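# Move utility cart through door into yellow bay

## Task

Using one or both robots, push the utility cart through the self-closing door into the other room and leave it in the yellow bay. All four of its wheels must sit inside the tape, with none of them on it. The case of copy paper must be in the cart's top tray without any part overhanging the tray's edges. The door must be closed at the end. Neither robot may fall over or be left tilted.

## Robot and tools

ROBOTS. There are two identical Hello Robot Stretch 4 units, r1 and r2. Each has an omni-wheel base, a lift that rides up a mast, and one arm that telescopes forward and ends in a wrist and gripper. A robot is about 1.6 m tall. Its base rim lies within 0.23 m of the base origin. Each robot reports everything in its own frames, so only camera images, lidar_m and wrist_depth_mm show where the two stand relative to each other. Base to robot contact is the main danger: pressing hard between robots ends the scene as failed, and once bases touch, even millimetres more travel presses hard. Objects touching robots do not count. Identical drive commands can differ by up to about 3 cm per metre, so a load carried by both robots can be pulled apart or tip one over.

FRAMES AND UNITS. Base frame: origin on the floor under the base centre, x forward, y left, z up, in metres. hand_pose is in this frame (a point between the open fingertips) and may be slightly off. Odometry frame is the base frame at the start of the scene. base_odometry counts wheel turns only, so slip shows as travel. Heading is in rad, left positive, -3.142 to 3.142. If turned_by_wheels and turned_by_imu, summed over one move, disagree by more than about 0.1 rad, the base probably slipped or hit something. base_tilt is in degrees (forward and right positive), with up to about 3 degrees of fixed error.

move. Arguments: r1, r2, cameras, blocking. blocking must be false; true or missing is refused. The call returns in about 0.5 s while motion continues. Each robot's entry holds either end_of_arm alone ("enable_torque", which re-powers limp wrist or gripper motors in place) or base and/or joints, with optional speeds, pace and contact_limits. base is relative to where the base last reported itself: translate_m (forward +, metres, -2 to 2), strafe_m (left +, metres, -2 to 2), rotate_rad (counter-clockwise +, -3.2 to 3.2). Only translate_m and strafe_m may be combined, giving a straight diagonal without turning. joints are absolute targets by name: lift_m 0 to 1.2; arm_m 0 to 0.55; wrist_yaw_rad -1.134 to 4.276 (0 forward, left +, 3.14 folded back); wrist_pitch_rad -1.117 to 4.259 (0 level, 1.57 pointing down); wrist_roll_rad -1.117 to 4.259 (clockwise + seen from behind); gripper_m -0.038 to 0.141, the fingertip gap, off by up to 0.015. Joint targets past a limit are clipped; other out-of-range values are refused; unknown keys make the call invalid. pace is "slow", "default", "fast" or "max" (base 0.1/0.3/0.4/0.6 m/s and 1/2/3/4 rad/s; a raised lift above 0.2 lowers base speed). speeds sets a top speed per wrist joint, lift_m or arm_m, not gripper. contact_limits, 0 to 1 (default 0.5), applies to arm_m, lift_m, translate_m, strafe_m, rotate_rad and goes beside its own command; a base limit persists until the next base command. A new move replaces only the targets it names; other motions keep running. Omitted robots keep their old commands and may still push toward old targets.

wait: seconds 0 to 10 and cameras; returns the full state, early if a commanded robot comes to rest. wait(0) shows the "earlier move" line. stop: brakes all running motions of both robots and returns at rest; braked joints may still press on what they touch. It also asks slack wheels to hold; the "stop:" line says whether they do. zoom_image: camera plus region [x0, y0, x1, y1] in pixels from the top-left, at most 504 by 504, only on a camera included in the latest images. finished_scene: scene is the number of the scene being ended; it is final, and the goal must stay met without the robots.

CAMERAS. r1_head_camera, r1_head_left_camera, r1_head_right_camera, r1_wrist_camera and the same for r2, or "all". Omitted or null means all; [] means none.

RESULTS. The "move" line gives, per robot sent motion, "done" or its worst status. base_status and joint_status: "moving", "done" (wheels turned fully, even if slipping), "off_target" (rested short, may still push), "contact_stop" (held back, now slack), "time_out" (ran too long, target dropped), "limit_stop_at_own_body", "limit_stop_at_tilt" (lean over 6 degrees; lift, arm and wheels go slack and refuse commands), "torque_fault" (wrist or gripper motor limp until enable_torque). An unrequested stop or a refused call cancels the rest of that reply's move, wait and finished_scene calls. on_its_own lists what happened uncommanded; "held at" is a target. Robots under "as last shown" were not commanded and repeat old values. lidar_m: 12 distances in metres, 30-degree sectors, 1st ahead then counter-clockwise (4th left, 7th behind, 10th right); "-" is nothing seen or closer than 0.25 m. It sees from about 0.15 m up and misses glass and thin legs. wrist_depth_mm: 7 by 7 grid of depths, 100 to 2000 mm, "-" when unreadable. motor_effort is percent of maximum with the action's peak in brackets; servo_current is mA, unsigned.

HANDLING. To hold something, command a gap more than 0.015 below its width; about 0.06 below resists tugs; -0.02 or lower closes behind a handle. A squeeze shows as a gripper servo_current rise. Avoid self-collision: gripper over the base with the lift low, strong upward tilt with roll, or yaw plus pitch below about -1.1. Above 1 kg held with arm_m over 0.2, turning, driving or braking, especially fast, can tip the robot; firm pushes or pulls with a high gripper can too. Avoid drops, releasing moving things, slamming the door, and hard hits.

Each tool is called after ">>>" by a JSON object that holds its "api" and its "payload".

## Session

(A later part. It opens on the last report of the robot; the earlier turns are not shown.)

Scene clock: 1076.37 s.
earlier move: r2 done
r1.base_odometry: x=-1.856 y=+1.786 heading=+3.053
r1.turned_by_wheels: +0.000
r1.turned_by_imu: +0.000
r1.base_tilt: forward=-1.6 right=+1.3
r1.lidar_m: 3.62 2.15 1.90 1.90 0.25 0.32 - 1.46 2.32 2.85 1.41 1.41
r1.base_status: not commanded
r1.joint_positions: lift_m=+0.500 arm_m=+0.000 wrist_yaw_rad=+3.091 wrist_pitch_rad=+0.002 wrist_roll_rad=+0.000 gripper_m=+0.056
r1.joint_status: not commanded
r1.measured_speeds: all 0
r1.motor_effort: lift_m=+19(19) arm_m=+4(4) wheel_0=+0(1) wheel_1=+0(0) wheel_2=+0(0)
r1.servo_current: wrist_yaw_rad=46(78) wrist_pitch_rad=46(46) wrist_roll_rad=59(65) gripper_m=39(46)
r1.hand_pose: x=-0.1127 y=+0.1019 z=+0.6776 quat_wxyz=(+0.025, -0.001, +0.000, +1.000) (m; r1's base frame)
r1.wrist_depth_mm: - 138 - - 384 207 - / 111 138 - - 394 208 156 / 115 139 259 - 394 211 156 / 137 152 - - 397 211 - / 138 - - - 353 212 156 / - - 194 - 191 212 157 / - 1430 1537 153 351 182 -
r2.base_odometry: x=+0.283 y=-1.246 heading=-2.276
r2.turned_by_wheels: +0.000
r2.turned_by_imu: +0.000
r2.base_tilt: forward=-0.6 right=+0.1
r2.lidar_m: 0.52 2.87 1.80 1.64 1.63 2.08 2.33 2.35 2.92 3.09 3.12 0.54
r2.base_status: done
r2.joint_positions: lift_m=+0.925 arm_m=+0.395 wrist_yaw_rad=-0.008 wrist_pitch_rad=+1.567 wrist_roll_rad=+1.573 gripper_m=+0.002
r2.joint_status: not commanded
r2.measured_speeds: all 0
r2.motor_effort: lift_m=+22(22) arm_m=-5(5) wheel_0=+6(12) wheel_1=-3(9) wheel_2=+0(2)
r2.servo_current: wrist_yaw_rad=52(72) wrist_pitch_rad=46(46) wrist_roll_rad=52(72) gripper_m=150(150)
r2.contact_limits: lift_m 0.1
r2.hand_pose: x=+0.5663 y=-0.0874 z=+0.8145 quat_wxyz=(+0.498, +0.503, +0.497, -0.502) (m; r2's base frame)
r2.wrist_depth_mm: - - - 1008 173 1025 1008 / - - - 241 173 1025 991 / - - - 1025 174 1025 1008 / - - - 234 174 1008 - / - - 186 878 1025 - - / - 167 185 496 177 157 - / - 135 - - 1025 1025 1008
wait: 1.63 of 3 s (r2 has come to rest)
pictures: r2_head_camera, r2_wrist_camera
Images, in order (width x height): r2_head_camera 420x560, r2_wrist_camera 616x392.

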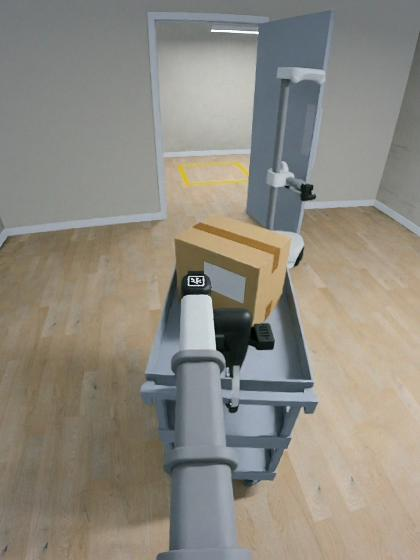

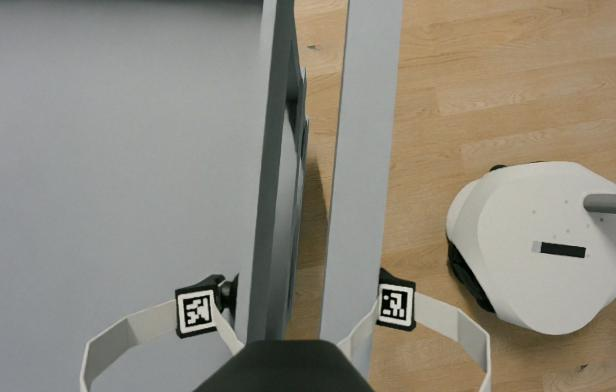

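>>> {"api": "move", "payload": {"r2": {"base":{"translate_m":0.4},"pace":"slow"}, "blocking": false, "cameras": []}}

>>> {"api": "wait", "payload": {"seconds": 6, "cameras": ["r2_head_camera","r2_wrist_camera"]}}

Scene clock: 1083.67 s.
move: r2 moving
r1: as last shown
r1.lidar_m: 3.63 2.17 1.87 1.87 0.25 0.31 - 1.45 2.36 2.86 1.40 1.43
r1.motor_effort: lift_m=+19(19) arm_m=+3(4) wheel_0=+0(1) wheel_1=+0(0) wheel_2=+0(0)
r1.servo_current: wrist_yaw_rad=33(72) wrist_pitch_rad=39(46) wrist_roll_rad=52(59) gripper_m=39(46)
r1.wrist_depth_mm: - 138 - - 384 207 - / 111 138 - - 397 208 156 / 115 139 259 - 399 211 156 / 137 152 - - 402 211 - / 138 - - - 355 212 156 / - - 193 - 190 213 156 / - 1430 1537 153 353 182 -
r2.base_odometry: x=+0.275 y=-1.255 heading=-2.276
r2.turned_by_wheels: +0.000
r2.turned_by_imu: +0.000
r2.base_tilt: forward=-0.7 right=+0.1
r2.lidar_m: 0.52 2.84 1.84 1.64 1.64 2.05 2.32 2.38 2.95 3.06 3.11 0.55
r2.base_status: translate_m moving
r2.joint_positions: lift_m=+0.925 arm_m=+0.395 wrist_yaw_rad=-0.008 wrist_pitch_rad=+1.570 wrist_roll_rad=+1.573 gripper_m=+0.002
r2.joint_status: not commanded
r2.measured_speeds: translate_m=+0.048 strafe_m=-0.001 rotate_rad=-0.003 lift_m=+0.000 arm_m=+0.000 wrist_yaw_rad=+0.000 wrist_pitch_rad=+0.012 wrist_roll_rad=+0.000
r2.motor_effort: lift_m=+22(22) arm_m=-4(5) wheel_0=+9(10) wheel_1=+6(7) wheel_2=-13(14)
r2.servo_current: wrist_yaw_rad=65(65) wrist_pitch_rad=39(39) wrist_roll_rad=59(65) gripper_m=143(150)
r2.contact_limits: lift_m 0.1
r2.hand_pose: x=+0.5655 y=-0.0874 z=+0.8145 quat_wxyz=(+0.498, +0.503, +0.497, -0.502) (m; r2's base frame)
r2.wrist_depth_mm: - - - 1008 173 1025 1008 / - - - 1008 173 1008 1042 / - - - 1042 174 1025 1042 / - - - 820 174 - - / - - - 1025 174 - - / - 166 182 1025 176 153 - / - - - - 1042 1042 1042
pictures: none
No camera images: "cameras" was empty.

Scene clock: 1088.43 s.
earlier move: r2 done
r1.base_odometry: x=-1.856 y=+1.786 heading=+3.053
r1.turned_by_wheels: +0.000
r1.turned_by_imu: +0.000
r1.base_tilt: forward=-1.6 right=+1.3
r1.lidar_m: 3.66 2.18 1.89 1.89 0.25 0.30 - 1.44 2.34 2.86 1.08 1.55
r1.base_status: not commanded
r1.joint_positions: lift_m=+0.500 arm_m=+0.000 wrist_yaw_rad=+3.091 wrist_pitch_rad=+0.002 wrist_roll_rad=+0.000 gripper_m=+0.056
r1.joint_status: not commanded
r1.measured_speeds: all 0
r1.motor_effort: lift_m=+19(19) arm_m=+3(4) wheel_0=+0(1) wheel_1=+0(0) wheel_2=+0(0)
r1.servo_current: wrist_yaw_rad=59(72) wrist_pitch_rad=33(52) wrist_roll_rad=39(78) gripper_m=39(46)
r1.hand_pose: x=-0.1127 y=+0.1019 z=+0.6776 quat_wxyz=(+0.025, -0.001, +0.000, +1.000) (m; r1's base frame)
r1.wrist_depth_mm: - 138 - - 387 207 - / 111 138 - - 392 208 155 / 115 139 260 - 397 210 156 / 137 152 - - 402 212 - / 138 - - - 353 212 156 / - - 193 - 191 213 156 / - 1430 1537 153 353 181 -
r2.base_odometry: x=+0.024 y=-1.551 heading=-2.275
r2.turned_by_wheels: +0.001
r2.turned_by_imu: +0.001
r2.base_tilt: forward=-0.6 right=+0.1
r2.lidar_m: 0.50 0.58 1.91 1.72 1.72 2.12 2.73 2.75 3.34 3.01 3.04 0.57
r2.base_status: done
r2.joint_positions: lift_m=+0.925 arm_m=+0.395 wrist_yaw_rad=+0.001 wrist_pitch_rad=+1.570 wrist_roll_rad=+1.567 gripper_m=+0.002
r2.joint_status: not commanded
r2.measured_speeds: all 0
r2.motor_effort: lift_m=+22(22) arm_m=-3(5) wheel_0=+7(11) wheel_1=+5(8) wheel_2=-5(16)
r2.servo_current: wrist_yaw_rad=59(65) wrist_pitch_rad=39(46) wrist_roll_rad=46(65) gripper_m=143(150)
r2.contact_limits: lift_m 0.1
r2.hand_pose: x=+0.5661 y=-0.0874 z=+0.8145 quat_wxyz=(+0.501, +0.499, +0.501, -0.499) (m; r2's base frame)
r2.wrist_depth_mm: - - 222 172 1008 1025 1025 / - - 195 173 1025 1025 1008 / - - 196 173 1008 1008 1008 / - - 202 174 1025 1025 - / - - 196 174 1025 - - / - - 183 227 179 151 - / - 141 - - 1025 1008 1008
wait: 4.77 of 6 s (r2 has come to rest)
pictures: r2_head_camera, r2_wrist_camera
Images, in order (width x height): r2_head_camera 420x560, r2_wrist_camera 616x392.

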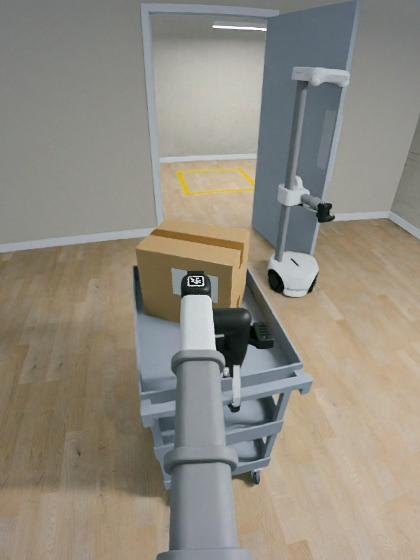

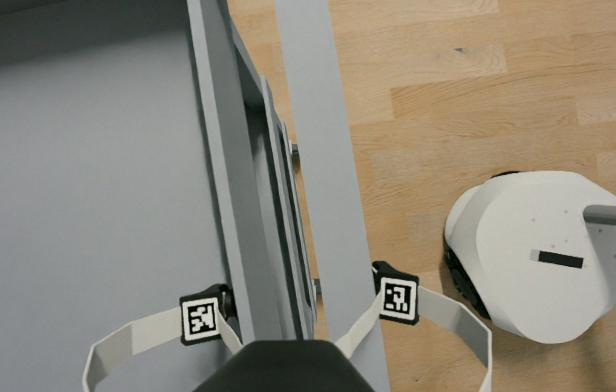

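>>> {"api": "move", "payload": {"r2": {"base":{"translate_m":0.15,"strafe_m":0.17},"pace":"slow"}, "blocking": false, "cameras": []}}

>>> {"api": "wait", "payload": {"seconds": 5, "cameras": ["r2_wrist_camera"]}}

>>> {"api": "move", "payload": {"r2": {"base":{"translate_m":0.25,"strafe_m":0.06},"pace":"slow"}, "blocking": false, "cameras": []}}

>>> {"api": "wait", "payload": {"seconds": 6, "cameras": ["r2_head_camera","r2_wrist_camera"]}}

Scene clock: 1106.23 s.
move: r2 moving
r1: as last shown
r1.lidar_m: 3.66 2.17 1.87 1.90 0.25 0.30 - 1.46 2.32 2.86 1.07 1.54
r1.motor_effort: lift_m=+19(19) arm_m=+4(4) wheel_0=+0(1) wheel_1=+0(0) wheel_2=+0(0)
r1.servo_current: wrist_yaw_rad=39(59) wrist_pitch_rad=39(52) wrist_roll_rad=39(59) gripper_m=39(46)
r1.wrist_depth_mm: - 139 - - 389 208 - / 111 138 - - 392 209 155 / 115 139 259 - 399 211 155 / 137 152 - - 399 212 - / 138 - - - 355 212 156 / - - 193 - 191 212 156 / - 1464 1537 153 353 182 -
r2.base_odometry: x=+0.026 y=-1.563 heading=-2.276
r2.turned_by_wheels: +0.000
r2.turned_by_imu: +0.000
r2.base_tilt: forward=-0.7 right=+0.1
r2.lidar_m: 0.50 0.61 1.87 1.71 1.74 2.10 2.74 2.76 3.32 3.04 3.08 0.55
r2.base_status: translate_m moving; strafe_m moving
r2.joint_positions: lift_m=+0.925 arm_m=+0.395 wrist_yaw_rad=+0.001 wrist_pitch_rad=+1.570 wrist_roll_rad=+1.567 gripper_m=+0.002
r2.joint_status: not commanded
r2.measured_speeds: translate_m=+0.034 strafe_m=+0.038 rotate_rad=-0.002 lift_m=+0.000 arm_m=+0.000 wrist_yaw_rad=+0.000 wrist_pitch_rad=+0.000 wrist_roll_rad=+0.000
r2.motor_effort: lift_m=+22(22) arm_m=-3(4) wheel_0=-5(8) wheel_1=+11(11) wheel_2=-11(11)
r2.servo_current: wrist_yaw_rad=46(52) wrist_pitch_rad=46(46) wrist_roll_rad=52(59) gripper_m=143(150)
r2.contact_limits: lift_m 0.1
r2.hand_pose: x=+0.5661 y=-0.0874 z=+0.8145 quat_wxyz=(+0.501, +0.499, +0.501, -0.499) (m; r2's base frame)
r2.wrist_depth_mm: - - 221 173 1008 1025 1025 / - - 196 173 1025 1025 1025 / - - 198 173 1008 1008 1025 / - - 204 174 1042 1025 - / - - 190 174 1025 - - / - - 184 236 178 152 - / - 142 - - 1025 1042 1025
pictures: none
No camera images: "cameras" was empty.

Scene clock: 1109.27 s.
earlier move: r2 done
r1.base_odometry: x=-1.856 y=+1.786 heading=+3.053
r1.turned_by_wheels: +0.000
r1.turned_by_imu: +0.000
r1.base_tilt: forward=-1.6 right=+1.3
r1.lidar_m: 3.62 2.17 1.89 1.89 0.25 0.31 - 1.48 2.36 1.22 1.03 4.70
r1.base_status: not commanded
r1.joint_positions: lift_m=+0.500 arm_m=+0.000 wrist_yaw_rad=+3.091 wrist_pitch_rad=+0.002 wrist_roll_rad=+0.000 gripper_m=+0.056
r1.joint_status: not commanded
r1.measured_speeds: all 0
r1.motor_effort: lift_m=+19(19) arm_m=+3(4) wheel_0=+0(1) wheel_1=+0(0) wheel_2=+0(0)
r1.servo_current: wrist_yaw_rad=33(72) wrist_pitch_rad=46(52) wrist_roll_rad=46(72) gripper_m=39(52)
r1.hand_pose: x=-0.1127 y=+0.1019 z=+0.6776 quat_wxyz=(+0.025, -0.001, +0.000, +1.000) (m; r1's base frame)
r1.wrist_depth_mm: - 138 - - 389 206 - / 111 138 - - 394 208 155 / 115 139 260 - 397 210 155 / 137 152 - - 399 211 - / 138 - - - 353 212 156 / - - 194 - 191 213 157 / - 1430 1499 153 355 182 -
r2.base_odometry: x=+0.056 y=-1.775 heading=-2.276
r2.turned_by_wheels: -0.001
r2.turned_by_imu: +0.000
r2.base_tilt: forward=-0.7 right=+0.0
r2.lidar_m: 0.51 2.72 1.72 1.58 1.61 1.94 2.91 2.94 3.48 3.16 3.21 0.54
r2.base_status: done
r2.joint_positions: lift_m=+0.925 arm_m=+0.395 wrist_yaw_rad=+0.001 wrist_pitch_rad=+1.569 wrist_roll_rad=+1.569 gripper_m=+0.002
r2.joint_status: not commanded
r2.measured_speeds: all 0
r2.motor_effort: lift_m=+22(22) arm_m=-4(4) wheel_0=-7(11) wheel_1=+2(11) wheel_2=-8(11)
r2.servo_current: wrist_yaw_rad=46(59) wrist_pitch_rad=46(46) wrist_roll_rad=59(72) gripper_m=143(156)
r2.contact_limits: lift_m 0.1
r2.hand_pose: x=+0.5665 y=-0.0874 z=+0.8145 quat_wxyz=(+0.501, +0.500, +0.500, -0.499) (m; r2's base frame)
r2.wrist_depth_mm: - - 174 173 1008 1008 1008 / - - 212 173 1008 1008 991 / - - 209 173 1025 1008 1025 / - - - 189 1008 1008 - / - - 203 960 1042 - - / - 160 183 1025 175 157 - / - - - - 1008 1042 1025
wait: 3.03 of 5 s (r2 has come to rest)
pictures: r2_wrist_camera
Images, in order (width x height): r2_wrist_camera 616x392.

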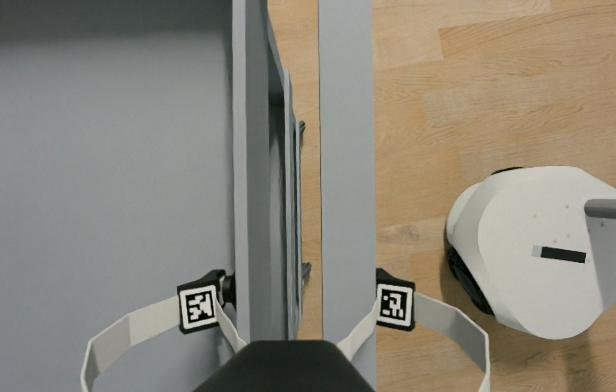

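Scene clock: 1109.77 s.
move: r2 moving
r1: as last shown
r1.lidar_m: 3.64 2.17 1.88 1.89 0.25 0.30 - 1.46 2.36 1.20 1.02 4.69
r1.servo_current: wrist_yaw_rad=33(72) wrist_pitch_rad=46(46) wrist_roll_rad=59(65) gripper_m=39(46)
r1.wrist_depth_mm: - 138 - - 387 207 - / 111 139 - - 392 209 155 / 114 139 260 - 397 210 156 / 137 152 - - 402 211 - / 138 - - - 355 213 157 / - - 194 - 191 212 157 / - 1430 1537 153 353 182 -
r2.base_odometry: x=+0.051 y=-1.786 heading=-2.276
r2.turned_by_wheels: +0.000
r2.turned_by_imu: +0.000
r2.base_tilt: forward=-0.6 right=+0.0
r2.lidar_m: 0.52 2.74 1.72 1.56 1.57 1.94 2.91 2.94 3.52 3.17 3.21 0.54
r2.base_status: translate_m moving; strafe_m moving
r2.joint_positions: lift_m=+0.925 arm_m=+0.395 wrist_yaw_rad=+0.000 wrist_pitch_rad=+1.569 wrist_roll_rad=+1.569 gripper_m=+0.002
r2.joint_status: not commanded
r2.measured_speeds: translate_m=+0.049 strafe_m=+0.012 rotate_rad=+0.001 lift_m=+0.000 arm_m=+0.000 wrist_yaw_rad=-0.002 wrist_pitch_rad=+0.000 wrist_roll_rad=+0.000
r2.motor_effort: lift_m=+22(22) arm_m=-4(4) wheel_0=+3(7) wheel_1=+8(8) wheel_2=-11(13)
r2.servo_current: wrist_yaw_rad=39(59) wrist_pitch_rad=46(46) wrist_roll_rad=46(52) gripper_m=143(150)
r2.contact_limits: lift_m 0.1
r2.hand_pose: x=+0.5663 y=-0.0874 z=+0.8145 quat_wxyz=(+0.501, +0.500, +0.500, -0.499) (m; r2's base frame)
r2.wrist_depth_mm: - - 173 173 1008 1008 1008 / - - 208 189 1025 1025 1025 / - - 174 1025 1008 1042 1008 / - - - 1042 1025 - - / - - 201 960 1025 - - / - 166 183 1042 175 - - / - - - - 1025 1042 1025
pictures: none
No camera images: "cameras" was empty.

Scene clock: 1113.10 s.
earlier move: r2 done
r1.base_odometry: x=-1.856 y=+1.786 heading=+3.053
r1.turned_by_wheels: +0.000
r1.turned_by_imu: +0.000
r1.base_tilt: forward=-1.6 right=+1.3
r1.lidar_m: 3.64 2.15 1.88 1.87 0.25 0.33 - 1.46 2.34 0.91 0.99 4.69
r1.base_status: not commanded
r1.joint_positions: lift_m=+0.500 arm_m=+0.000 wrist_yaw_rad=+3.091 wrist_pitch_rad=+0.002 wrist_roll_rad=+0.000 gripper_m=+0.056
r1.joint_status: not commanded
r1.measured_speeds: all 0
r1.motor_effort: lift_m=+19(19) arm_m=+3(4) wheel_0=+0(1) wheel_1=+0(0) wheel_2=+0(0)
r1.servo_current: wrist_yaw_rad=46(72) wrist_pitch_rad=39(52) wrist_roll_rad=39(65) gripper_m=46(52)
r1.hand_pose: x=-0.1127 y=+0.1019 z=+0.6776 quat_wxyz=(+0.025, -0.001, +0.000, +1.000) (m; r1's base frame)
r1.wrist_depth_mm: - 138 - - 387 207 - / 111 139 - - 394 208 155 / 115 139 260 - 397 211 156 / 137 152 - - 399 212 - / 138 - - - 355 212 156 / - - 194 - 190 213 157 / - 1430 1537 153 353 182 -
r2.base_odometry: x=-0.060 y=-2.004 heading=-2.276
r2.turned_by_wheels: +0.001
r2.turned_by_imu: +0.002
r2.base_tilt: forward=-0.7 right=+0.1
r2.lidar_m: 0.51 2.66 1.72 1.55 1.58 1.91 3.16 3.18 3.52 3.17 3.22 0.56
r2.base_status: done
r2.joint_positions: lift_m=+0.925 arm_m=+0.395 wrist_yaw_rad=+0.000 wrist_pitch_rad=+1.569 wrist_roll_rad=+1.569 gripper_m=+0.002
r2.joint_status: not commanded
r2.measured_speeds: all 0
r2.motor_effort: lift_m=+22(22) arm_m=-4(4) wheel_0=+8(12) wheel_1=+7(9) wheel_2=-5(13)
r2.servo_current: wrist_yaw_rad=52(65) wrist_pitch_rad=39(46) wrist_roll_rad=33(65) gripper_m=143(156)
r2.contact_limits: lift_m 0.1
r2.hand_pose: x=+0.5663 y=-0.0874 z=+0.8145 quat_wxyz=(+0.501, +0.500, +0.500, -0.499) (m; r2's base frame)
r2.wrist_depth_mm: - - 197 1025 1008 1008 1008 / - - 189 492 1008 1025 1008 / - - 181 492 1042 1025 1025 / - - - 174 1042 1025 - / - - 203 192 1025 - - / - 165 185 504 177 158 - / - - - - 1060 1042 1008
wait: 3.33 of 6 s (r2 has come to rest)
pictures: r2_head_camera, r2_wrist_camera
Images, in order (width x height): r2_head_camera 420x560, r2_wrist_camera 616x392.

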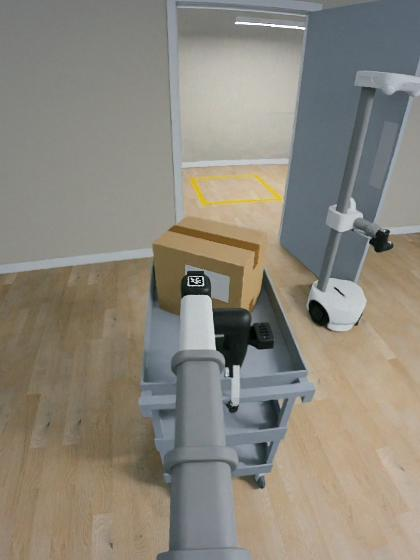

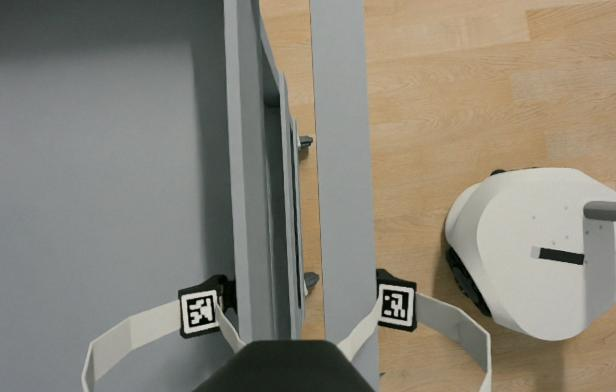

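>>> {"api": "move", "payload": {"r2": {"base":{"translate_m":0.05,"strafe_m":0.2},"pace":"slow"}, "blocking": false, "cameras": []}}

>>> {"api": "wait", "payload": {"seconds": 5, "cameras": []}}

>>> {"api": "move", "payload": {"r2": {"base":{"translate_m":0.25,"strafe_m":0.05},"pace":"slow"}, "blocking": false, "cameras": []}}

>>> {"api": "wait", "payload": {"seconds": 6, "cameras": ["r2_head_camera","r2_wrist_camera"]}}

Scene clock: 1121.43 s.
move: r2 moving
r1: as last shown
r1.lidar_m: 3.60 2.17 1.89 1.90 0.25 0.33 - 1.45 2.35 0.90 0.97 4.68
r1.motor_effort: lift_m=+19(19) arm_m=+4(4) wheel_0=+0(0) wheel_1=+0(0) wheel_2=+0(0)
r1.servo_current: wrist_yaw_rad=59(59) wrist_pitch_rad=39(46) wrist_roll_rad=52(52) gripper_m=39(46)
r1.wrist_depth_mm: - 138 - - 387 207 - / 111 138 - - 392 209 156 / 115 139 259 - 399 211 156 / 137 151 - - 402 211 - / 138 - - - 353 212 156 / - - 194 - 191 211 156 / - 1397 1576 153 353 181 -
r2.base_odometry: x=-0.053 y=-2.014 heading=-2.277
r2.turned_by_wheels: -0.001
r2.turned_by_imu: -0.001
r2.base_tilt: forward=-0.6 right=+0.1
r2.lidar_m: 0.50 2.63 1.69 1.53 1.54 1.92 3.17 3.17 3.51 3.19 3.25 0.54
r2.base_status: translate_m moving; strafe_m moving
r2.joint_positions: lift_m=+0.925 arm_m=+0.395 wrist_yaw_rad=+0.000 wrist_pitch_rad=+1.569 wrist_roll_rad=+1.569 gripper_m=+0.002
r2.joint_status: not commanded
r2.measured_speeds: translate_m=+0.012 strafe_m=+0.049 rotate_rad=+0.002 lift_m=+0.000 arm_m=+0.000 wrist_yaw_rad=+0.000 wrist_pitch_rad=+0.000 wrist_roll_rad=+0.000
r2.motor_effort: lift_m=+22(22) arm_m=-4(4) wheel_0=-8(9) wheel_1=+7(10) wheel_2=-10(10)
r2.servo_current: wrist_yaw_rad=52(59) wrist_pitch_rad=39(46) wrist_roll_rad=39(52) gripper_m=150(150)
r2.contact_limits: lift_m 0.1
r2.hand_pose: x=+0.5663 y=-0.0874 z=+0.8145 quat_wxyz=(+0.501, +0.500, +0.500, -0.499) (m; r2's base frame)
r2.wrist_depth_mm: - - 191 173 1008 1025 1025 / - - 185 492 1025 1025 1025 / - - 179 492 1042 1025 1042 / - - - 174 1025 1025 - / - - 204 186 1025 - - / - 165 184 525 177 150 - / - - - - 1025 1008 1008
pictures: none
No camera images: "cameras" was empty.

Scene clock: 1124.23 s.
earlier move: r2 done
r1.base_odometry: x=-1.856 y=+1.786 heading=+3.053
r1.turned_by_wheels: +0.000
r1.turned_by_imu: +0.000
r1.base_tilt: forward=-1.6 right=+1.3
r1.lidar_m: 3.63 2.17 1.90 1.88 0.25 0.31 - 1.45 2.35 0.93 1.06 4.69
r1.base_status: not commanded
r1.joint_positions: lift_m=+0.500 arm_m=+0.000 wrist_yaw_rad=+3.091 wrist_pitch_rad=+0.002 wrist_roll_rad=+0.000 gripper_m=+0.056
r1.joint_status: not commanded
r1.measured_speeds: all 0
r1.motor_effort: lift_m=+19(19) arm_m=+4(4) wheel_0=+0(1) wheel_1=+0(0) wheel_2=+0(0)
r1.servo_current: wrist_yaw_rad=59(72) wrist_pitch_rad=39(46) wrist_roll_rad=46(85) gripper_m=46(46)
r1.hand_pose: x=-0.1127 y=+0.1019 z=+0.6776 quat_wxyz=(+0.025, -0.001, +0.000, +1.000) (m; r1's base frame)
r1.wrist_depth_mm: - 138 - - 384 207 - / 111 139 - - 392 208 155 / 115 139 260 - 397 211 156 / 137 152 - - 404 211 - / 138 - - - 353 212 156 / - - 193 - 191 213 157 / - 1430 1537 153 351 182 -
r2.base_odometry: x=+0.060 y=-2.171 heading=-2.277
r2.turned_by_wheels: +0.000
r2.turned_by_imu: -0.001
r2.base_tilt: forward=-0.7 right=+0.1
r2.lidar_m: 0.54 2.39 1.50 1.37 1.36 1.68 3.24 3.27 3.74 3.36 3.41 0.54
r2.base_status: done
r2.joint_positions: lift_m=+0.925 arm_m=+0.395 wrist_yaw_rad=-0.001 wrist_pitch_rad=+1.567 wrist_roll_rad=+1.573 gripper_m=+0.002
r2.joint_status: not commanded
r2.measured_speeds: all 0
r2.motor_effort: lift_m=+22(22) arm_m=-3(4) wheel_0=-10(14) wheel_1=+2(10) wheel_2=-8(10)
r2.servo_current: wrist_yaw_rad=33(59) wrist_pitch_rad=39(46) wrist_roll_rad=52(59) gripper_m=143(156)
r2.contact_limits: lift_m 0.1
r2.hand_pose: x=+0.5670 y=-0.0874 z=+0.8145 quat_wxyz=(+0.500, +0.502, +0.498, -0.500) (m; r2's base frame)
r2.wrist_depth_mm: - - - 230 173 1025 1008 / - - - 544 174 1008 1008 / - - - 492 174 1008 1025 / - - - 496 174 1008 - / - - 183 854 1025 1025 - / - 161 182 539 175 917 - / - - - - 1025 1025 991
wait: 2.80 of 5 s (r2 has come to rest)
pictures: none
No camera images: "cameras" was empty.

Scene clock: 1124.73 s.
move: r2 moving
r1: as last shown
r1.base_tilt: forward=-1.6 right=+1.2
r1.lidar_m: 3.64 2.18 1.89 1.88 0.25 0.31 - 1.48 2.36 0.96 1.08 4.68
r1.motor_effort: lift_m=+19(19) arm_m=+4(4) wheel_0=+0(0) wheel_1=+0(0) wheel_2=+0(0)
r1.servo_current: wrist_yaw_rad=59(65) wrist_pitch_rad=46(46) wrist_roll_rad=52(59) gripper_m=46(52)
r1.wrist_depth_mm: - 138 - - 387 206 - / 111 139 - - 394 208 155 / 115 139 259 - 397 210 156 / 137 152 - - 399 212 - / 138 - - - 353 211 156 / - - 193 - 191 213 157 / - 1430 1537 153 353 182 -
r2.base_odometry: x=+0.054 y=-2.182 heading=-2.277
r2.turned_by_wheels: +0.000
r2.turned_by_imu: +0.000
r2.base_tilt: forward=-0.7 right=+0.0
r2.lidar_m: 0.52 2.33 1.51 1.35 1.36 1.70 3.24 3.27 3.71 3.38 3.40 0.52
r2.base_status: translate_m moving; strafe_m moving
r2.joint_positions: lift_m=+0.925 arm_m=+0.395 wrist_yaw_rad=-0.003 wrist_pitch_rad=+1.567 wrist_roll_rad=+1.573 gripper_m=+0.002
r2.joint_status: not commanded
r2.measured_speeds: translate_m=+0.049 strafe_m=+0.010 rotate_rad=+0.003 lift_m=+0.000 arm_m=+0.000 wrist_yaw_rad=-0.005 wrist_pitch_rad=+0.005 wrist_roll_rad=+0.000
r2.motor_effort: lift_m=+22(22) arm_m=-4(4) wheel_0=+8(10) wheel_1=+5(6) wheel_2=-12(14)
r2.servo_current: wrist_yaw_rad=46(59) wrist_pitch_rad=39(46) wrist_roll_rad=46(59) gripper_m=143(150)
r2.contact_limits: lift_m 0.1
r2.hand_pose: x=+0.5667 y=-0.0874 z=+0.8145 quat_wxyz=(+0.500, +0.502, +0.498, -0.500) (m; r2's base frame)
r2.wrist_depth_mm: - - - 1025 173 1008 1025 / - - - 1025 173 1025 1008 / - - - 1042 174 1025 1025 / - - - 1042 174 - - / - - - 1042 174 - - / - 160 181 1042 175 878 - / - - - - 1042 1042 1008
pictures: none
No camera images: "cameras" was empty.

Scene clock: 1128.03 s.
earlier move: r2 done
r1.base_odometry: x=-1.856 y=+1.786 heading=+3.053
r1.turned_by_wheels: +0.000
r1.turned_by_imu: +0.000
r1.base_tilt: forward=-1.6 right=+1.3
r1.lidar_m: 3.63 2.18 1.89 1.90 0.25 0.29 - 1.47 1.24 0.92 1.26 4.68
r1.base_status: not commanded
r1.joint_positions: lift_m=+0.500 arm_m=+0.000 wrist_yaw_rad=+3.091 wrist_pitch_rad=+0.002 wrist_roll_rad=+0.000 gripper_m=+0.056
r1.joint_status: not commanded
r1.measured_speeds: all 0
r1.motor_effort: lift_m=+19(19) arm_m=+4(4) wheel_0=+1(1) wheel_1=+0(0) wheel_2=+0(0)
r1.servo_current: wrist_yaw_rad=46(72) wrist_pitch_rad=39(52) wrist_roll_rad=39(72) gripper_m=33(52)
r1.hand_pose: x=-0.1127 y=+0.1019 z=+0.6776 quat_wxyz=(+0.025, -0.001, +0.000, +1.000) (m; r1's base frame)
r1.wrist_depth_mm: - 138 - - 389 207 - / 111 139 - - 392 209 155 / 115 139 259 - 399 211 156 / 137 152 - - 402 213 - / 138 - - - 353 212 156 / - - 194 - 191 212 156 / - 1430 1537 154 351 181 -
r2.base_odometry: x=-0.064 y=-2.394 heading=-2.276
r2.turned_by_wheels: +0.001
r2.turned_by_imu: +0.001
r2.base_tilt: forward=-0.6 right=+0.1
r2.lidar_m: 0.51 2.33 1.50 1.36 1.36 1.71 3.48 3.54 3.72 3.39 1.74 0.55
r2.base_status: done
r2.joint_positions: lift_m=+0.925 arm_m=+0.395 wrist_yaw_rad=-0.004 wrist_pitch_rad=+1.570 wrist_roll_rad=+1.573 gripper_m=+0.002
r2.joint_status: not commanded
r2.measured_speeds: all 0
r2.motor_effort: lift_m=+22(22) arm_m=-4(4) wheel_0=+5(10) wheel_1=+5(8) wheel_2=-5(17)
r2.servo_current: wrist_yaw_rad=52(65) wrist_pitch_rad=39(46) wrist_roll_rad=39(65) gripper_m=143(150)
r2.contact_limits: lift_m 0.1
r2.hand_pose: x=+0.5657 y=-0.0874 z=+0.8145 quat_wxyz=(+0.498, +0.502, +0.498, -0.502) (m; r2's base frame)
r2.wrist_depth_mm: - - - 1042 173 1008 1008 / - - - 1025 173 1042 1008 / - - - 238 173 1025 1025 / - - - 1008 173 - - / - - 175 236 174 - - / - 159 182 1042 176 159 - / - - - - 1025 1042 1025
wait: 3.30 of 6 s (r2 has come to rest)
pictures: r2_head_camera, r2_wrist_camera
Images, in order (width x height): r2_head_camera 420x560, r2_wrist_camera 616x392.

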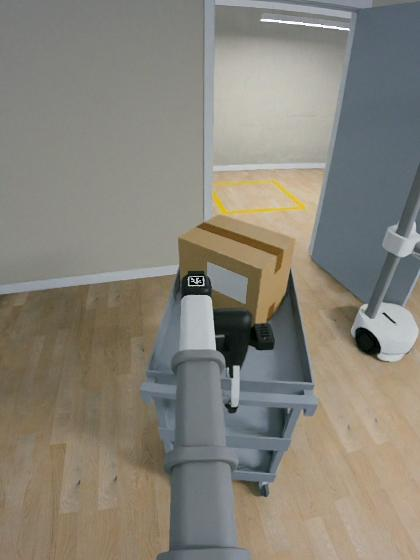

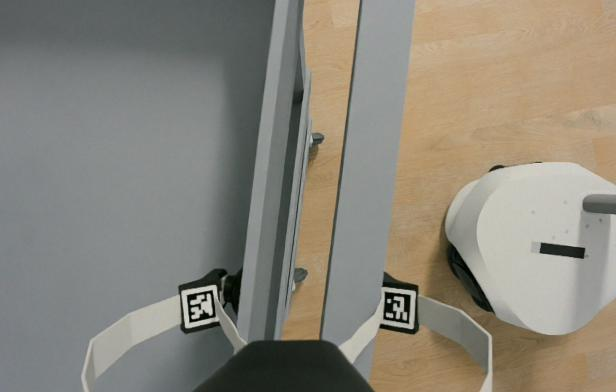

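>>> {"api": "move", "payload": {"blocking": false, "r2": {"base":{"translate_m":0.1,"strafe_m":0.13},"pace":"slow"}, "cameras": []}}

>>> {"api": "wait", "payload": {"seconds": 5, "cameras": ["r2_head_camera","r2_wrist_camera"]}}

Scene clock: 1147.37 s.
move: r2 moving
r1: as last shown
r1.lidar_m: 3.64 2.11 1.89 1.88 0.25 0.31 - 1.45 1.22 0.89 1.28 4.70
r1.motor_effort: lift_m=+19(19) arm_m=+4(4) wheel_0=+0(1) wheel_1=+0(0) wheel_2=+0(0)
r1.servo_current: wrist_yaw_rad=46(59) wrist_pitch_rad=46(46) wrist_roll_rad=52(59) gripper_m=39(46)
r1.wrist_depth_mm: - 138 - - 384 208 - / 111 139 - - 394 208 155 / 114 139 260 - 399 211 156 / 137 152 - - 399 211 - / 138 - - - 353 213 156 / - - 194 - 191 212 156 / - 1430 1499 153 353 181 -
r2.base_odometry: x=-0.062 y=-2.406 heading=-2.278
r2.turned_by_wheels: -0.001
r2.turned_by_imu: -0.001
r2.base_tilt: forward=-0.7 right=+0.1
r2.lidar_m: 0.54 2.33 1.49 1.34 1.37 1.68 3.44 3.53 3.75 3.41 1.76 0.54
r2.base_status: translate_m moving; strafe_m moving
r2.joint_positions: lift_m=+0.925 arm_m=+0.395 wrist_yaw_rad=-0.004 wrist_pitch_rad=+1.570 wrist_roll_rad=+1.573 gripper_m=+0.002
r2.joint_status: not commanded
r2.measured_speeds: translate_m=+0.030 strafe_m=+0.038 rotate_rad=+0.001 lift_m=+0.000 arm_m=+0.000 wrist_yaw_rad=+0.000 wrist_pitch_rad=+0.000 wrist_roll_rad=+0.000
r2.motor_effort: lift_m=+22(22) arm_m=-4(4) wheel_0=-8(9) wheel_1=+5(10) wheel_2=-12(13)
r2.servo_current: wrist_yaw_rad=65(65) wrist_pitch_rad=46(46) wrist_roll_rad=59(59) gripper_m=143(150)
r2.contact_limits: lift_m 0.1
r2.hand_pose: x=+0.5657 y=-0.0874 z=+0.8145 quat_wxyz=(+0.498, +0.502, +0.498, -0.502) (m; r2's base frame)
r2.wrist_depth_mm: - - - 1025 172 1008 1025 / - - - 1025 173 1025 1008 / - - - 239 173 1008 1025 / - - - 1042 174 - - / - - 175 257 174 - - / - 159 183 1060 176 159 - / - - - - 1025 1042 1025
pictures: none
No camera images: "cameras" was empty.

Scene clock: 1149.77 s.
earlier move: r2 done
r1.base_odometry: x=-1.856 y=+1.786 heading=+3.053
r1.turned_by_wheels: +0.000
r1.turned_by_imu: +0.000
r1.base_tilt: forward=-1.6 right=+1.2
r1.lidar_m: 3.66 2.16 1.89 1.90 0.25 0.31 - 1.45 1.06 0.93 1.72 4.69
r1.base_status: not commanded
r1.joint_positions: lift_m=+0.500 arm_m=+0.000 wrist_yaw_rad=+3.091 wrist_pitch_rad=+0.002 wrist_roll_rad=+0.000 gripper_m=+0.056
r1.joint_status: not commanded
r1.measured_speeds: all 0
r1.motor_effort: lift_m=+19(19) arm_m=+3(4) wheel_0=+0(1) wheel_1=+0(0) wheel_2=+0(0)
r1.servo_current: wrist_yaw_rad=46(72) wrist_pitch_rad=46(52) wrist_roll_rad=39(72) gripper_m=39(46)
r1.hand_pose: x=-0.1127 y=+0.1019 z=+0.6776 quat_wxyz=(+0.025, -0.001, +0.000, +1.000) (m; r1's base frame)
r1.wrist_depth_mm: - 138 - - 387 207 - / 111 139 - - 392 208 156 / 115 139 258 - 397 211 156 / 137 152 - - 399 211 - / 138 - - - 353 213 156 / - - 193 - 191 212 156 / - 1430 1576 153 353 182 -
r2.base_odometry: x=-0.030 y=-2.554 heading=-2.278
r2.turned_by_wheels: +0.000
r2.turned_by_imu: -0.001
r2.base_tilt: forward=-0.6 right=+0.1
r2.lidar_m: 0.53 2.15 1.39 1.23 1.25 1.56 3.19 3.66 3.84 3.52 1.73 0.52
r2.base_status: done
r2.joint_positions: lift_m=+0.925 arm_m=+0.395 wrist_yaw_rad=-0.004 wrist_pitch_rad=+1.569 wrist_roll_rad=+1.573 gripper_m=+0.002
r2.joint_status: not commanded
r2.measured_speeds: all 0
r2.motor_effort: lift_m=+22(22) arm_m=-4(4) wheel_0=-10(13) wheel_1=+2(10) wheel_2=-9(13)
r2.servo_current: wrist_yaw_rad=52(65) wrist_pitch_rad=46(46) wrist_roll_rad=46(59) gripper_m=150(150)
r2.contact_limits: lift_m 0.1
r2.hand_pose: x=+0.5662 y=-0.0874 z=+0.8145 quat_wxyz=(+0.499, +0.502, +0.498, -0.501) (m; r2's base frame)
r2.wrist_depth_mm: - - - - 173 1008 1008 / - - - 1008 174 1008 1025 / - - - 1042 174 1025 1008 / - - - 1042 174 1042 - / - - - 1025 174 1025 - / - 160 181 1042 176 878 - / - - - - 1008 1025 1025
wait: 2.40 of 5 s (r2 has come to rest)
pictures: r2_head_camera, r2_wrist_camera
Images, in order (width x height): r2_head_camera 420x560, r2_wrist_camera 616x392.

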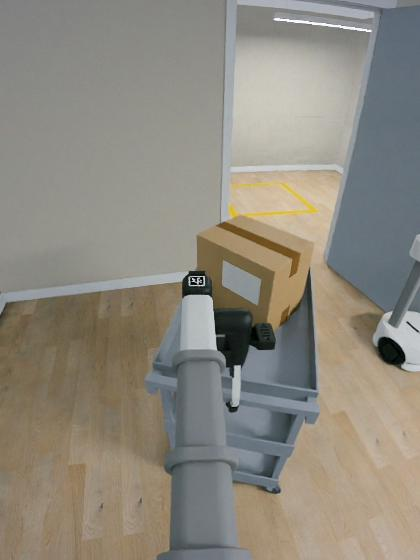

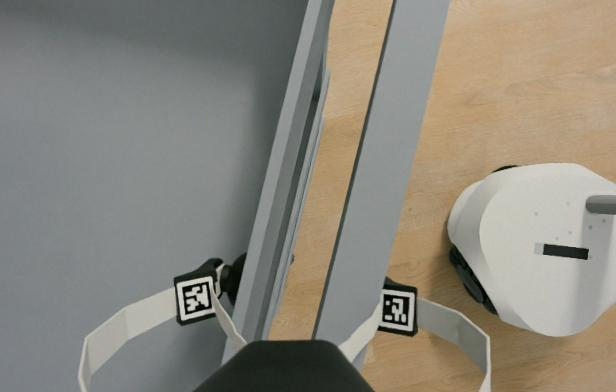

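>>> {"api": "move", "payload": {"blocking": false, "r2": {"base":{"translate_m":0.25,"strafe_m":0.02},"pace":"slow"}, "cameras": []}}

>>> {"api": "wait", "payload": {"seconds": 5, "cameras": ["r2_head_camera","r2_wrist_camera"]}}

Scene clock: 1157.63 s.
move: r2 moving
r1: as last shown
r1.base_tilt: forward=-1.6 right=+1.3
r1.lidar_m: 3.65 2.17 1.89 1.90 0.25 0.29 - 1.45 1.03 0.94 1.71 4.69
r1.motor_effort: lift_m=+19(19) arm_m=+4(4) wheel_0=+0(1) wheel_1=+0(0) wheel_2=+0(0)
r1.servo_current: wrist_yaw_rad=52(59) wrist_pitch_rad=46(46) wrist_roll_rad=46(72) gripper_m=52(52)
r1.wrist_depth_mm: - 138 - - 384 207 - / 111 139 - - 397 209 156 / 115 139 259 - 397 211 156 / 137 152 - - 402 211 - / 138 - - - 353 212 156 / - - 194 - 191 213 156 / - 1464 1576 153 355 182 -
r2.base_odometry: x=-0.037 y=-2.564 heading=-2.278
r2.turned_by_wheels: +0.000
r2.turned_by_imu: +0.000
r2.base_tilt: forward=-0.6 right=+0.1
r2.lidar_m: 0.55 2.17 1.39 1.23 1.23 1.57 3.16 3.67 3.88 3.49 1.73 0.52
r2.base_status: translate_m moving; strafe_m moving
r2.joint_positions: lift_m=+0.925 arm_m=+0.395 wrist_yaw_rad=-0.004 wrist_pitch_rad=+1.569 wrist_roll_rad=+1.573 gripper_m=+0.002
r2.joint_status: not commanded
r2.measured_speeds: translate_m=+0.048 strafe_m=+0.004 rotate_rad=+0.003 lift_m=+0.000 arm_m=+0.000 wrist_yaw_rad=+0.000 wrist_pitch_rad=+0.000 wrist_roll_rad=+0.000
r2.motor_effort: lift_m=+22(22) arm_m=-3(4) wheel_0=+5(7) wheel_1=+6(6) wheel_2=-15(15)
r2.servo_current: wrist_yaw_rad=52(52) wrist_pitch_rad=39(46) wrist_roll_rad=59(59) gripper_m=143(156)
r2.contact_limits: lift_m 0.1
r2.hand_pose: x=+0.5662 y=-0.0874 z=+0.8145 quat_wxyz=(+0.499, +0.502, +0.498, -0.501) (m; r2's base frame)
r2.wrist_depth_mm: - - - - 173 1042 1025 / - - - 1025 174 1025 1025 / - - - 1025 173 1025 1008 / - - - 1025 174 - - / - - 175 1025 174 - - / - 160 181 1025 175 866 - / - - - - 1042 1025 1025
pictures: none
No camera images: "cameras" was empty.

Scene clock: 1160.93 s.
earlier move: r2 done
r1.base_odometry: x=-1.856 y=+1.786 heading=+3.053
r1.turned_by_wheels: +0.000
r1.turned_by_imu: +0.000
r1.base_tilt: forward=-1.6 right=+1.3
r1.lidar_m: 3.65 2.17 1.89 1.89 0.25 0.30 - 1.44 1.03 1.05 1.62 4.70
r1.base_status: not commanded
r1.joint_positions: lift_m=+0.500 arm_m=+0.000 wrist_yaw_rad=+3.091 wrist_pitch_rad=+0.002 wrist_roll_rad=+0.000 gripper_m=+0.056
r1.joint_status: not commanded
r1.measured_speeds: all 0
r1.motor_effort: lift_m=+19(19) arm_m=+4(4) wheel_0=+0(1) wheel_1=+0(0) wheel_2=+0(0)
r1.servo_current: wrist_yaw_rad=52(65) wrist_pitch_rad=46(52) wrist_roll_rad=52(78) gripper_m=39(52)
r1.hand_pose: x=-0.1127 y=+0.1019 z=+0.6776 quat_wxyz=(+0.025, -0.001, +0.000, +1.000) (m; r1's base frame)
r1.wrist_depth_mm: - 138 - - 387 207 - / 111 139 - - 392 209 155 / 115 139 260 - 397 211 156 / 137 152 - - 399 211 - / 138 - - - 353 212 156 / - - 194 - 190 212 157 / - 1397 1499 153 353 182 -
r2.base_odometry: x=-0.177 y=-2.757 heading=-2.277
r2.turned_by_wheels: +0.001
r2.turned_by_imu: +0.001
r2.base_tilt: forward=-0.6 right=+0.1
r2.lidar_m: 0.54 1.96 1.41 1.25 1.24 1.59 3.23 3.89 3.84 3.46 1.60 0.54
r2.base_status: done
r2.joint_positions: lift_m=+0.925 arm_m=+0.395 wrist_yaw_rad=-0.004 wrist_pitch_rad=+1.569 wrist_roll_rad=+1.573 gripper_m=+0.002
r2.joint_status: not commanded
r2.measured_speeds: all 0
r2.motor_effort: lift_m=+22(22) arm_m=-3(4) wheel_0=+5(11) wheel_1=+6(8) wheel_2=-4(15)
r2.servo_current: wrist_yaw_rad=52(65) wrist_pitch_rad=39(52) wrist_roll_rad=46(65) gripper_m=143(156)
r2.contact_limits: lift_m 0.1
r2.hand_pose: x=+0.5662 y=-0.0874 z=+0.8145 quat_wxyz=(+0.499, +0.502, +0.498, -0.501) (m; r2's base frame)
r2.wrist_depth_mm: - - - 1025 172 1008 991 / - - - 530 173 1008 1025 / - - - 809 173 1025 1025 / - - - 504 174 1025 - / - - 178 809 1025 1025 - / - 166 183 1025 175 158 - / - 134 - - 1042 1025 1025
wait: 3.30 of 5 s (r2 has come to rest)
pictures: r2_head_camera, r2_wrist_camera
Images, in order (width x height): r2_head_camera 420x560, r2_wrist_camera 616x392.

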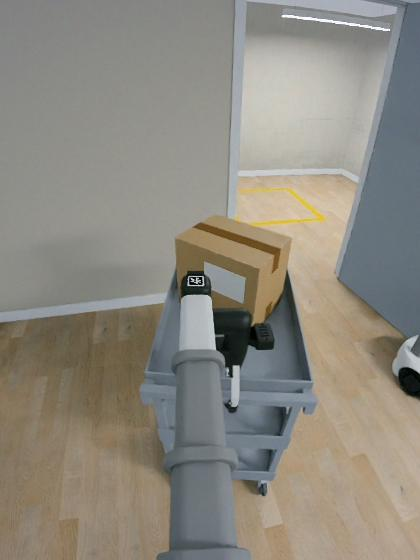

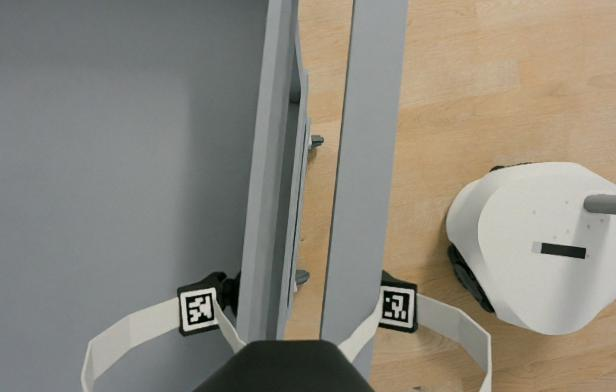

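>>> {"api": "move", "payload": {"blocking": false, "r2": {"base":{"translate_m":-0.02,"strafe_m":0.2},"pace":"slow"}, "cameras": []}}

>>> {"api": "wait", "payload": {"seconds": 5, "cameras": []}}

>>> {"api": "move", "payload": {"blocking": false, "r2": {"base":{"rotate_rad":-0.2},"pace":"slow"}, "cameras": []}}

>>> {"api": "wait", "payload": {"seconds": 4, "cameras": []}}

>>> {"api": "move", "payload": {"blocking": false, "r2": {"base":{"translate_m":-0.02,"strafe_m":0.2},"pace":"slow"}, "cameras": []}}

>>> {"api": "wait", "payload": {"seconds": 5, "cameras": ["r2_head_camera","r2_wrist_camera"]}}

Scene clock: 1177.33 s.
move: r2 moving
r1: as last shown
r1.lidar_m: 3.64 2.18 1.89 1.91 0.25 0.31 - 1.46 1.04 1.08 1.62 4.69
r1.servo_current: wrist_yaw_rad=59(59) wrist_pitch_rad=46(46) wrist_roll_rad=52(52) gripper_m=46(46)
r1.wrist_depth_mm: - 138 - - 387 206 - / 111 138 - - 394 209 155 / 115 140 260 - 399 210 155 / 137 151 - - 399 213 - / 138 - - - 355 212 156 / - - 193 - 191 213 157 / - 1464 1576 154 355 182 -
r2.base_odometry: x=-0.167 y=-2.765 heading=-2.278
r2.turned_by_wheels: +0.000
r2.turned_by_imu: +0.000
r2.base_tilt: forward=-0.7 right=+0.1
r2.lidar_m: 0.53 1.95 1.37 1.24 1.23 1.56 3.19 3.90 3.85 3.50 1.59 0.53
r2.base_status: translate_m moving; strafe_m moving
r2.joint_positions: lift_m=+0.925 arm_m=+0.395 wrist_yaw_rad=-0.004 wrist_pitch_rad=+1.569 wrist_roll_rad=+1.573 gripper_m=+0.002
r2.joint_status: not commanded
r2.measured_speeds: translate_m=-0.005 strafe_m=+0.052 rotate_rad=-0.002 lift_m=+0.000 arm_m=+0.000 wrist_yaw_rad=+0.000 wrist_pitch_rad=+0.000 wrist_roll_rad=+0.000
r2.motor_effort: lift_m=+22(22) arm_m=-4(4) wheel_0=-11(12) wheel_1=+6(8) wheel_2=+3(6)
r2.servo_current: wrist_yaw_rad=39(59) wrist_pitch_rad=39(46) wrist_roll_rad=52(52) gripper_m=143(150)
r2.contact_limits: lift_m 0.1
r2.hand_pose: x=+0.5662 y=-0.0874 z=+0.8145 quat_wxyz=(+0.499, +0.502, +0.498, -0.501) (m; r2's base frame)
r2.wrist_depth_mm: - - - 1042 173 1025 1008 / - - - 496 173 1025 1025 / - - - 842 173 1025 1008 / - - - 496 173 1008 - / - - 183 820 1025 - - / - 159 183 500 176 157 - / - - - - 1042 1025 1025
pictures: none
No camera images: "cameras" was empty.

Scene clock: 1180.03 s.
earlier move: r2 done
r1.base_odometry: x=-1.856 y=+1.786 heading=+3.053
r1.turned_by_wheels: +0.000
r1.turned_by_imu: +0.000
r1.base_tilt: forward=-1.6 right=+1.3
r1.lidar_m: 3.64 2.19 1.90 1.89 0.25 0.29 - 1.46 1.07 1.18 3.36 4.70
r1.base_status: not commanded
r1.joint_positions: lift_m=+0.500 arm_m=+0.000 wrist_yaw_rad=+3.091 wrist_pitch_rad=+0.002 wrist_roll_rad=+0.000 gripper_m=+0.056
r1.joint_status: not commanded
r1.measured_speeds: all 0
r1.motor_effort: lift_m=+19(19) arm_m=+4(4) wheel_0=+0(1) wheel_1=+0(0) wheel_2=+0(0)
r1.servo_current: wrist_yaw_rad=39(85) wrist_pitch_rad=33(52) wrist_roll_rad=39(65) gripper_m=39(46)
r1.hand_pose: x=-0.1127 y=+0.1019 z=+0.6776 quat_wxyz=(+0.025, -0.001, +0.000, +1.000) (m; r1's base frame)
r1.wrist_depth_mm: - 138 - - 387 207 - / 111 138 - - 394 210 155 / 115 139 259 - 399 210 156 / 136 152 - - 397 212 - / 138 - - - 351 213 156 / - - 194 - 191 212 157 / - 1430 1537 154 353 182 -
r2.base_odometry: x=-0.013 y=-2.872 heading=-2.277
r2.turned_by_wheels: +0.000
r2.turned_by_imu: -0.001
r2.base_tilt: forward=-0.7 right=+0.1
r2.lidar_m: 0.56 1.87 1.19 1.06 1.09 1.35 2.64 3.91 4.08 3.68 1.76 0.52
r2.base_status: done
r2.joint_positions: lift_m=+0.925 arm_m=+0.395 wrist_yaw_rad=-0.004 wrist_pitch_rad=+1.566 wrist_roll_rad=+1.574 gripper_m=+0.002
r2.joint_status: not commanded
r2.measured_speeds: all 0
r2.motor_effort: lift_m=+22(22) arm_m=-3(4) wheel_0=-8(16) wheel_1=+2(8) wheel_2=+3(6)
r2.servo_current: wrist_yaw_rad=52(65) wrist_pitch_rad=39(52) wrist_roll_rad=26(65) gripper_m=143(156)
r2.contact_limits: lift_m 0.1
r2.hand_pose: x=+0.5670 y=-0.0874 z=+0.8145 quat_wxyz=(+0.499, +0.503, +0.497, -0.501) (m; r2's base frame)
r2.wrist_depth_mm: - - - - 1025 1008 991 / - - - - 1008 1008 1008 / - - - 1025 174 1008 1008 / - - - 1042 174 - - / - - 179 1025 174 1008 - / - 156 182 1060 175 891 - / - - - - 1025 1025 1025
wait: 2.70 of 5 s (r2 has come to rest)
pictures: none
No camera images: "cameras" was empty.

Scene clock: 1180.53 s.
move: r2 moving
r1: as last shown
r1.base_tilt: forward=-1.6 right=+1.2
r1.lidar_m: 3.63 2.16 1.89 1.88 0.25 0.31 - 1.47 1.09 1.17 3.37 4.70
r1.servo_current: wrist_yaw_rad=52(52) wrist_pitch_rad=39(46) wrist_roll_rad=59(65) gripper_m=46(46)
r1.wrist_depth_mm: - 138 - - 387 207 - / 111 139 - - 394 208 156 / 114 139 260 - 399 210 156 / 137 152 - - 402 211 - / 138 - - - 351 213 156 / - - 193 - 190 213 157 / - 1430 1537 153 355 182 -
r2.base_odometry: x=-0.013 y=-2.872 heading=-2.399
r2.turned_by_wheels: -0.121
r2.turned_by_imu: -0.118
r2.base_tilt: forward=-0.7 right=+0.1
r2.lidar_m: 0.53 1.94 1.27 1.05 1.06 1.21 2.09 3.86 4.35 3.69 1.75 0.53
r2.base_status: rotate_rad moving
r2.joint_positions: lift_m=+0.925 arm_m=+0.395 wrist_yaw_rad=-0.003 wrist_pitch_rad=+1.566 wrist_roll_rad=+1.574 gripper_m=+0.002
r2.joint_status: not commanded
r2.measured_speeds: translate_m=-0.001 strafe_m=+0.001 rotate_rad=-0.417 lift_m=+0.000 arm_m=+0.000 wrist_yaw_rad=+0.028 wrist_pitch_rad=+0.000 wrist_roll_rad=-0.002
r2.motor_effort: lift_m=+22(22) arm_m=-2(4) wheel_0=+6(10) wheel_1=+6(8) wheel_2=+11(11)
r2.servo_current: wrist_yaw_rad=46(65) wrist_pitch_rad=39(52) wrist_roll_rad=39(59) gripper_m=143(150)
r2.contact_limits: lift_m 0.1
r2.hand_pose: x=+0.5671 y=-0.0874 z=+0.8145 quat_wxyz=(+0.500, +0.503, +0.497, -0.500) (m; r2's base frame)
r2.wrist_depth_mm: - - - 236 172 1008 1025 / - - - 492 172 1025 1025 / - - - 559 173 1025 1008 / - - - 492 174 1025 - / - - 191 820 1042 1025 - / - 161 185 496 176 878 - / - 137 - - 1025 1008 991
pictures: none
No camera images: "cameras" was empty.

Scene clock: 1181.20 s.
earlier move: r2 done
r1.base_odometry: x=-1.856 y=+1.786 heading=+3.053
r1.turned_by_wheels: +0.000
r1.turned_by_imu: +0.000
r1.base_tilt: forward=-1.6 right=+1.2
r1.lidar_m: 3.63 2.17 1.89 1.90 0.25 0.31 - 1.46 1.09 1.15 3.39 4.70
r1.base_status: not commanded
r1.joint_positions: lift_m=+0.500 arm_m=+0.000 wrist_yaw_rad=+3.091 wrist_pitch_rad=+0.002 wrist_roll_rad=+0.000 gripper_m=+0.056
r1.joint_status: not commanded
r1.measured_speeds: all 0
r1.motor_effort: lift_m=+19(19) arm_m=+4(4) wheel_0=+0(1) wheel_1=+0(0) wheel_2=+0(0)
r1.servo_current: wrist_yaw_rad=46(65) wrist_pitch_rad=46(46) wrist_roll_rad=39(65) gripper_m=46(46)
r1.hand_pose: x=-0.1127 y=+0.1019 z=+0.6776 quat_wxyz=(+0.025, -0.001, +0.000, +1.000) (m; r1's base frame)
r1.wrist_depth_mm: - 138 - - 387 207 - / 111 139 - - 392 208 155 / 114 139 260 - 397 211 156 / 137 152 - - 399 211 - / 138 - - - 353 213 156 / - - 193 - 191 212 157 / - 1464 1499 154 353 182 -
r2.base_odometry: x=-0.012 y=-2.872 heading=-2.476
r2.turned_by_wheels: -0.077
r2.turned_by_imu: -0.075
r2.base_tilt: forward=-0.6 right=+0.1
r2.lidar_m: 0.51 1.93 1.35 1.07 1.05 1.19 1.88 3.85 4.29 3.71 1.78 0.54
r2.base_status: done
r2.joint_positions: lift_m=+0.925 arm_m=+0.395 wrist_yaw_rad=+0.000 wrist_pitch_rad=+1.565 wrist_roll_rad=+1.570 gripper_m=+0.002
r2.joint_status: not commanded
r2.measured_speeds: all 0
r2.motor_effort: lift_m=+22(22) arm_m=+4(4) wheel_0=+7(10) wheel_1=+5(8) wheel_2=+6(12)
r2.servo_current: wrist_yaw_rad=39(65) wrist_pitch_rad=39(52) wrist_roll_rad=33(59) gripper_m=137(150)
r2.contact_limits: lift_m 0.1
r2.hand_pose: x=+0.5674 y=-0.0874 z=+0.8145 quat_wxyz=(+0.501, +0.501, +0.499, -0.499) (m; r2's base frame)
r2.wrist_depth_mm: - - 200 373 1008 1025 991 / - - 195 492 1042 1008 991 / - - 190 174 1008 1008 1025 / - - 187 174 1025 1008 - / - - 181 175 1025 1025 - / - 167 185 175 177 866 - / - 136 - - 1025 1025 1025
wait: 0.67 of 4 s (r2 has come to rest)
pictures: none
No camera images: "cameras" was empty.

Scene clock: 1181.70 s.
move: r2 moving
r1: as last shown
r1.base_tilt: forward=-1.6 right=+1.3
r1.lidar_m: 3.64 2.16 1.89 1.91 0.25 0.32 - 1.46 1.09 1.16 3.36 4.67
r1.servo_current: wrist_yaw_rad=46(59) wrist_pitch_rad=39(52) wrist_roll_rad=52(59) gripper_m=46(46)
r1.wrist_depth_mm: - 138 - - 389 207 - / 111 139 - - 394 208 156 / 115 139 259 - 397 211 155 / 137 151 - - 402 211 - / 138 - - - 353 212 156 / - - 193 - 191 213 157 / - 1464 1537 153 353 182 -
r2.base_odometry: x=-0.003 y=-2.881 heading=-2.476
r2.turned_by_wheels: +0.000
r2.turned_by_imu: +0.000
r2.base_tilt: forward=-0.7 right=+0.1
r2.lidar_m: 0.51 1.93 1.30 1.07 1.04 1.13 1.86 3.86 4.28 3.72 1.76 0.57
r2.base_status: translate_m moving; strafe_m moving
r2.joint_positions: lift_m=+0.925 arm_m=+0.395 wrist_yaw_rad=+0.000 wrist_pitch_rad=+1.565 wrist_roll_rad=+1.570 gripper_m=+0.002
r2.joint_status: not commanded
r2.measured_speeds: translate_m=-0.006 strafe_m=+0.053 rotate_rad=+0.001 lift_m=+0.000 arm_m=+0.000 wrist_yaw_rad=+0.000 wrist_pitch_rad=+0.000 wrist_roll_rad=+0.000
r2.motor_effort: lift_m=+22(22) arm_m=+4(4) wheel_0=-9(9) wheel_1=+7(8) wheel_2=+5(7)
r2.servo_current: wrist_yaw_rad=39(52) wrist_pitch_rad=52(52) wrist_roll_rad=52(52) gripper_m=143(150)
r2.contact_limits: lift_m 0.1
r2.hand_pose: x=+0.5675 y=-0.0874 z=+0.8145 quat_wxyz=(+0.502, +0.501, +0.499, -0.498) (m; r2's base frame)
r2.wrist_depth_mm: - - 193 174 1025 1008 1008 / - - 190 174 1025 1008 1008 / - - 187 174 1025 1025 1008 / - - 185 174 1025 1025 - / - - 180 174 1042 - - / - 167 183 175 177 155 - / - 136 - - 1025 1042 1025
pictures: none
No camera images: "cameras" was empty.

Scene clock: 1184.40 s.
earlier move: r2 done
r1.base_odometry: x=-1.856 y=+1.786 heading=+3.053
r1.turned_by_wheels: +0.000
r1.turned_by_imu: +0.000
r1.base_tilt: forward=-1.6 right=+1.2
r1.lidar_m: 3.66 2.18 1.89 1.88 0.25 0.29 - 1.47 1.14 1.23 3.35 4.70
r1.base_status: not commanded
r1.joint_positions: lift_m=+0.500 arm_m=+0.000 wrist_yaw_rad=+3.091 wrist_pitch_rad=+0.002 wrist_roll_rad=+0.000 gripper_m=+0.056
r1.joint_status: not commanded
r1.measured_speeds: all 0
r1.motor_effort: lift_m=+19(19) arm_m=+3(4) wheel_0=+0(1) wheel_1=+0(0) wheel_2=+0(0)
r1.servo_current: wrist_yaw_rad=52(72) wrist_pitch_rad=46(52) wrist_roll_rad=46(72) gripper_m=39(46)
r1.hand_pose: x=-0.1127 y=+0.1019 z=+0.6776 quat_wxyz=(+0.025, -0.001, +0.000, +1.000) (m; r1's base frame)
r1.wrist_depth_mm: - 138 - - 387 207 - / 111 139 - - 394 209 155 / 114 139 259 - 399 211 156 / 137 151 - - 402 211 - / 138 - - - 351 213 156 / - - 193 - 191 212 156 / - 1430 1537 153 353 182 -
r2.base_odometry: x=+0.127 y=-3.016 heading=-2.476
r2.turned_by_wheels: +0.000
r2.turned_by_imu: -0.001
r2.base_tilt: forward=-0.7 right=+0.0
r2.lidar_m: 0.53 1.88 1.10 0.84 0.85 0.99 1.54 3.91 4.34 3.89 1.91 0.50
r2.base_status: done
r2.joint_positions: lift_m=+0.925 arm_m=+0.395 wrist_yaw_rad=-0.003 wrist_pitch_rad=+1.567 wrist_roll_rad=+1.572 gripper_m=+0.002
r2.joint_status: not commanded
r2.measured_speeds: all 0
r2.motor_effort: lift_m=+22(22) arm_m=+4(5) wheel_0=-7(16) wheel_1=+3(8) wheel_2=+1(7)
r2.servo_current: wrist_yaw_rad=52(59) wrist_pitch_rad=39(52) wrist_roll_rad=46(59) gripper_m=137(150)
r2.contact_limits: lift_m 0.1
r2.hand_pose: x=+0.5666 y=-0.0874 z=+0.8145 quat_wxyz=(+0.500, +0.502, +0.498, -0.500) (m; r2's base frame)
r2.wrist_depth_mm: - - - 1008 173 1025 1008 / - - - 1025 174 1025 1025 / - - - 1025 174 1025 1025 / - - - 1042 174 - - / - - - 1025 175 - - / - 160 181 1042 177 854 - / - - - - 1042 1025 1025
wait: 2.70 of 5 s (r2 has come to rest)
pictures: r2_head_camera, r2_wrist_camera
Images, in order (width x height): r2_head_camera 420x560, r2_wrist_camera 616x392.

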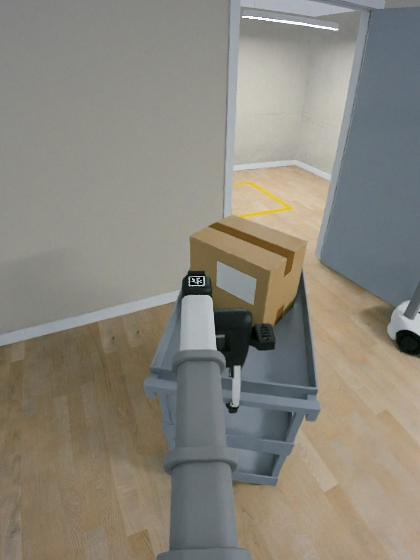

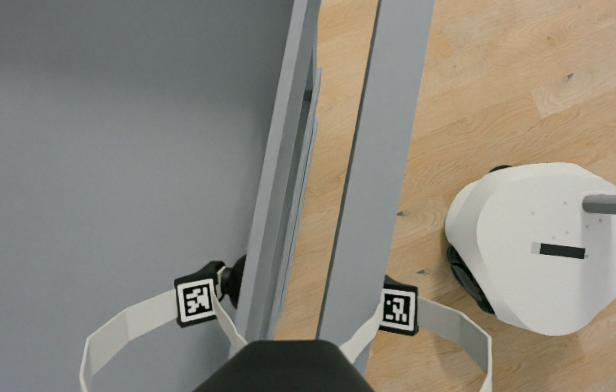

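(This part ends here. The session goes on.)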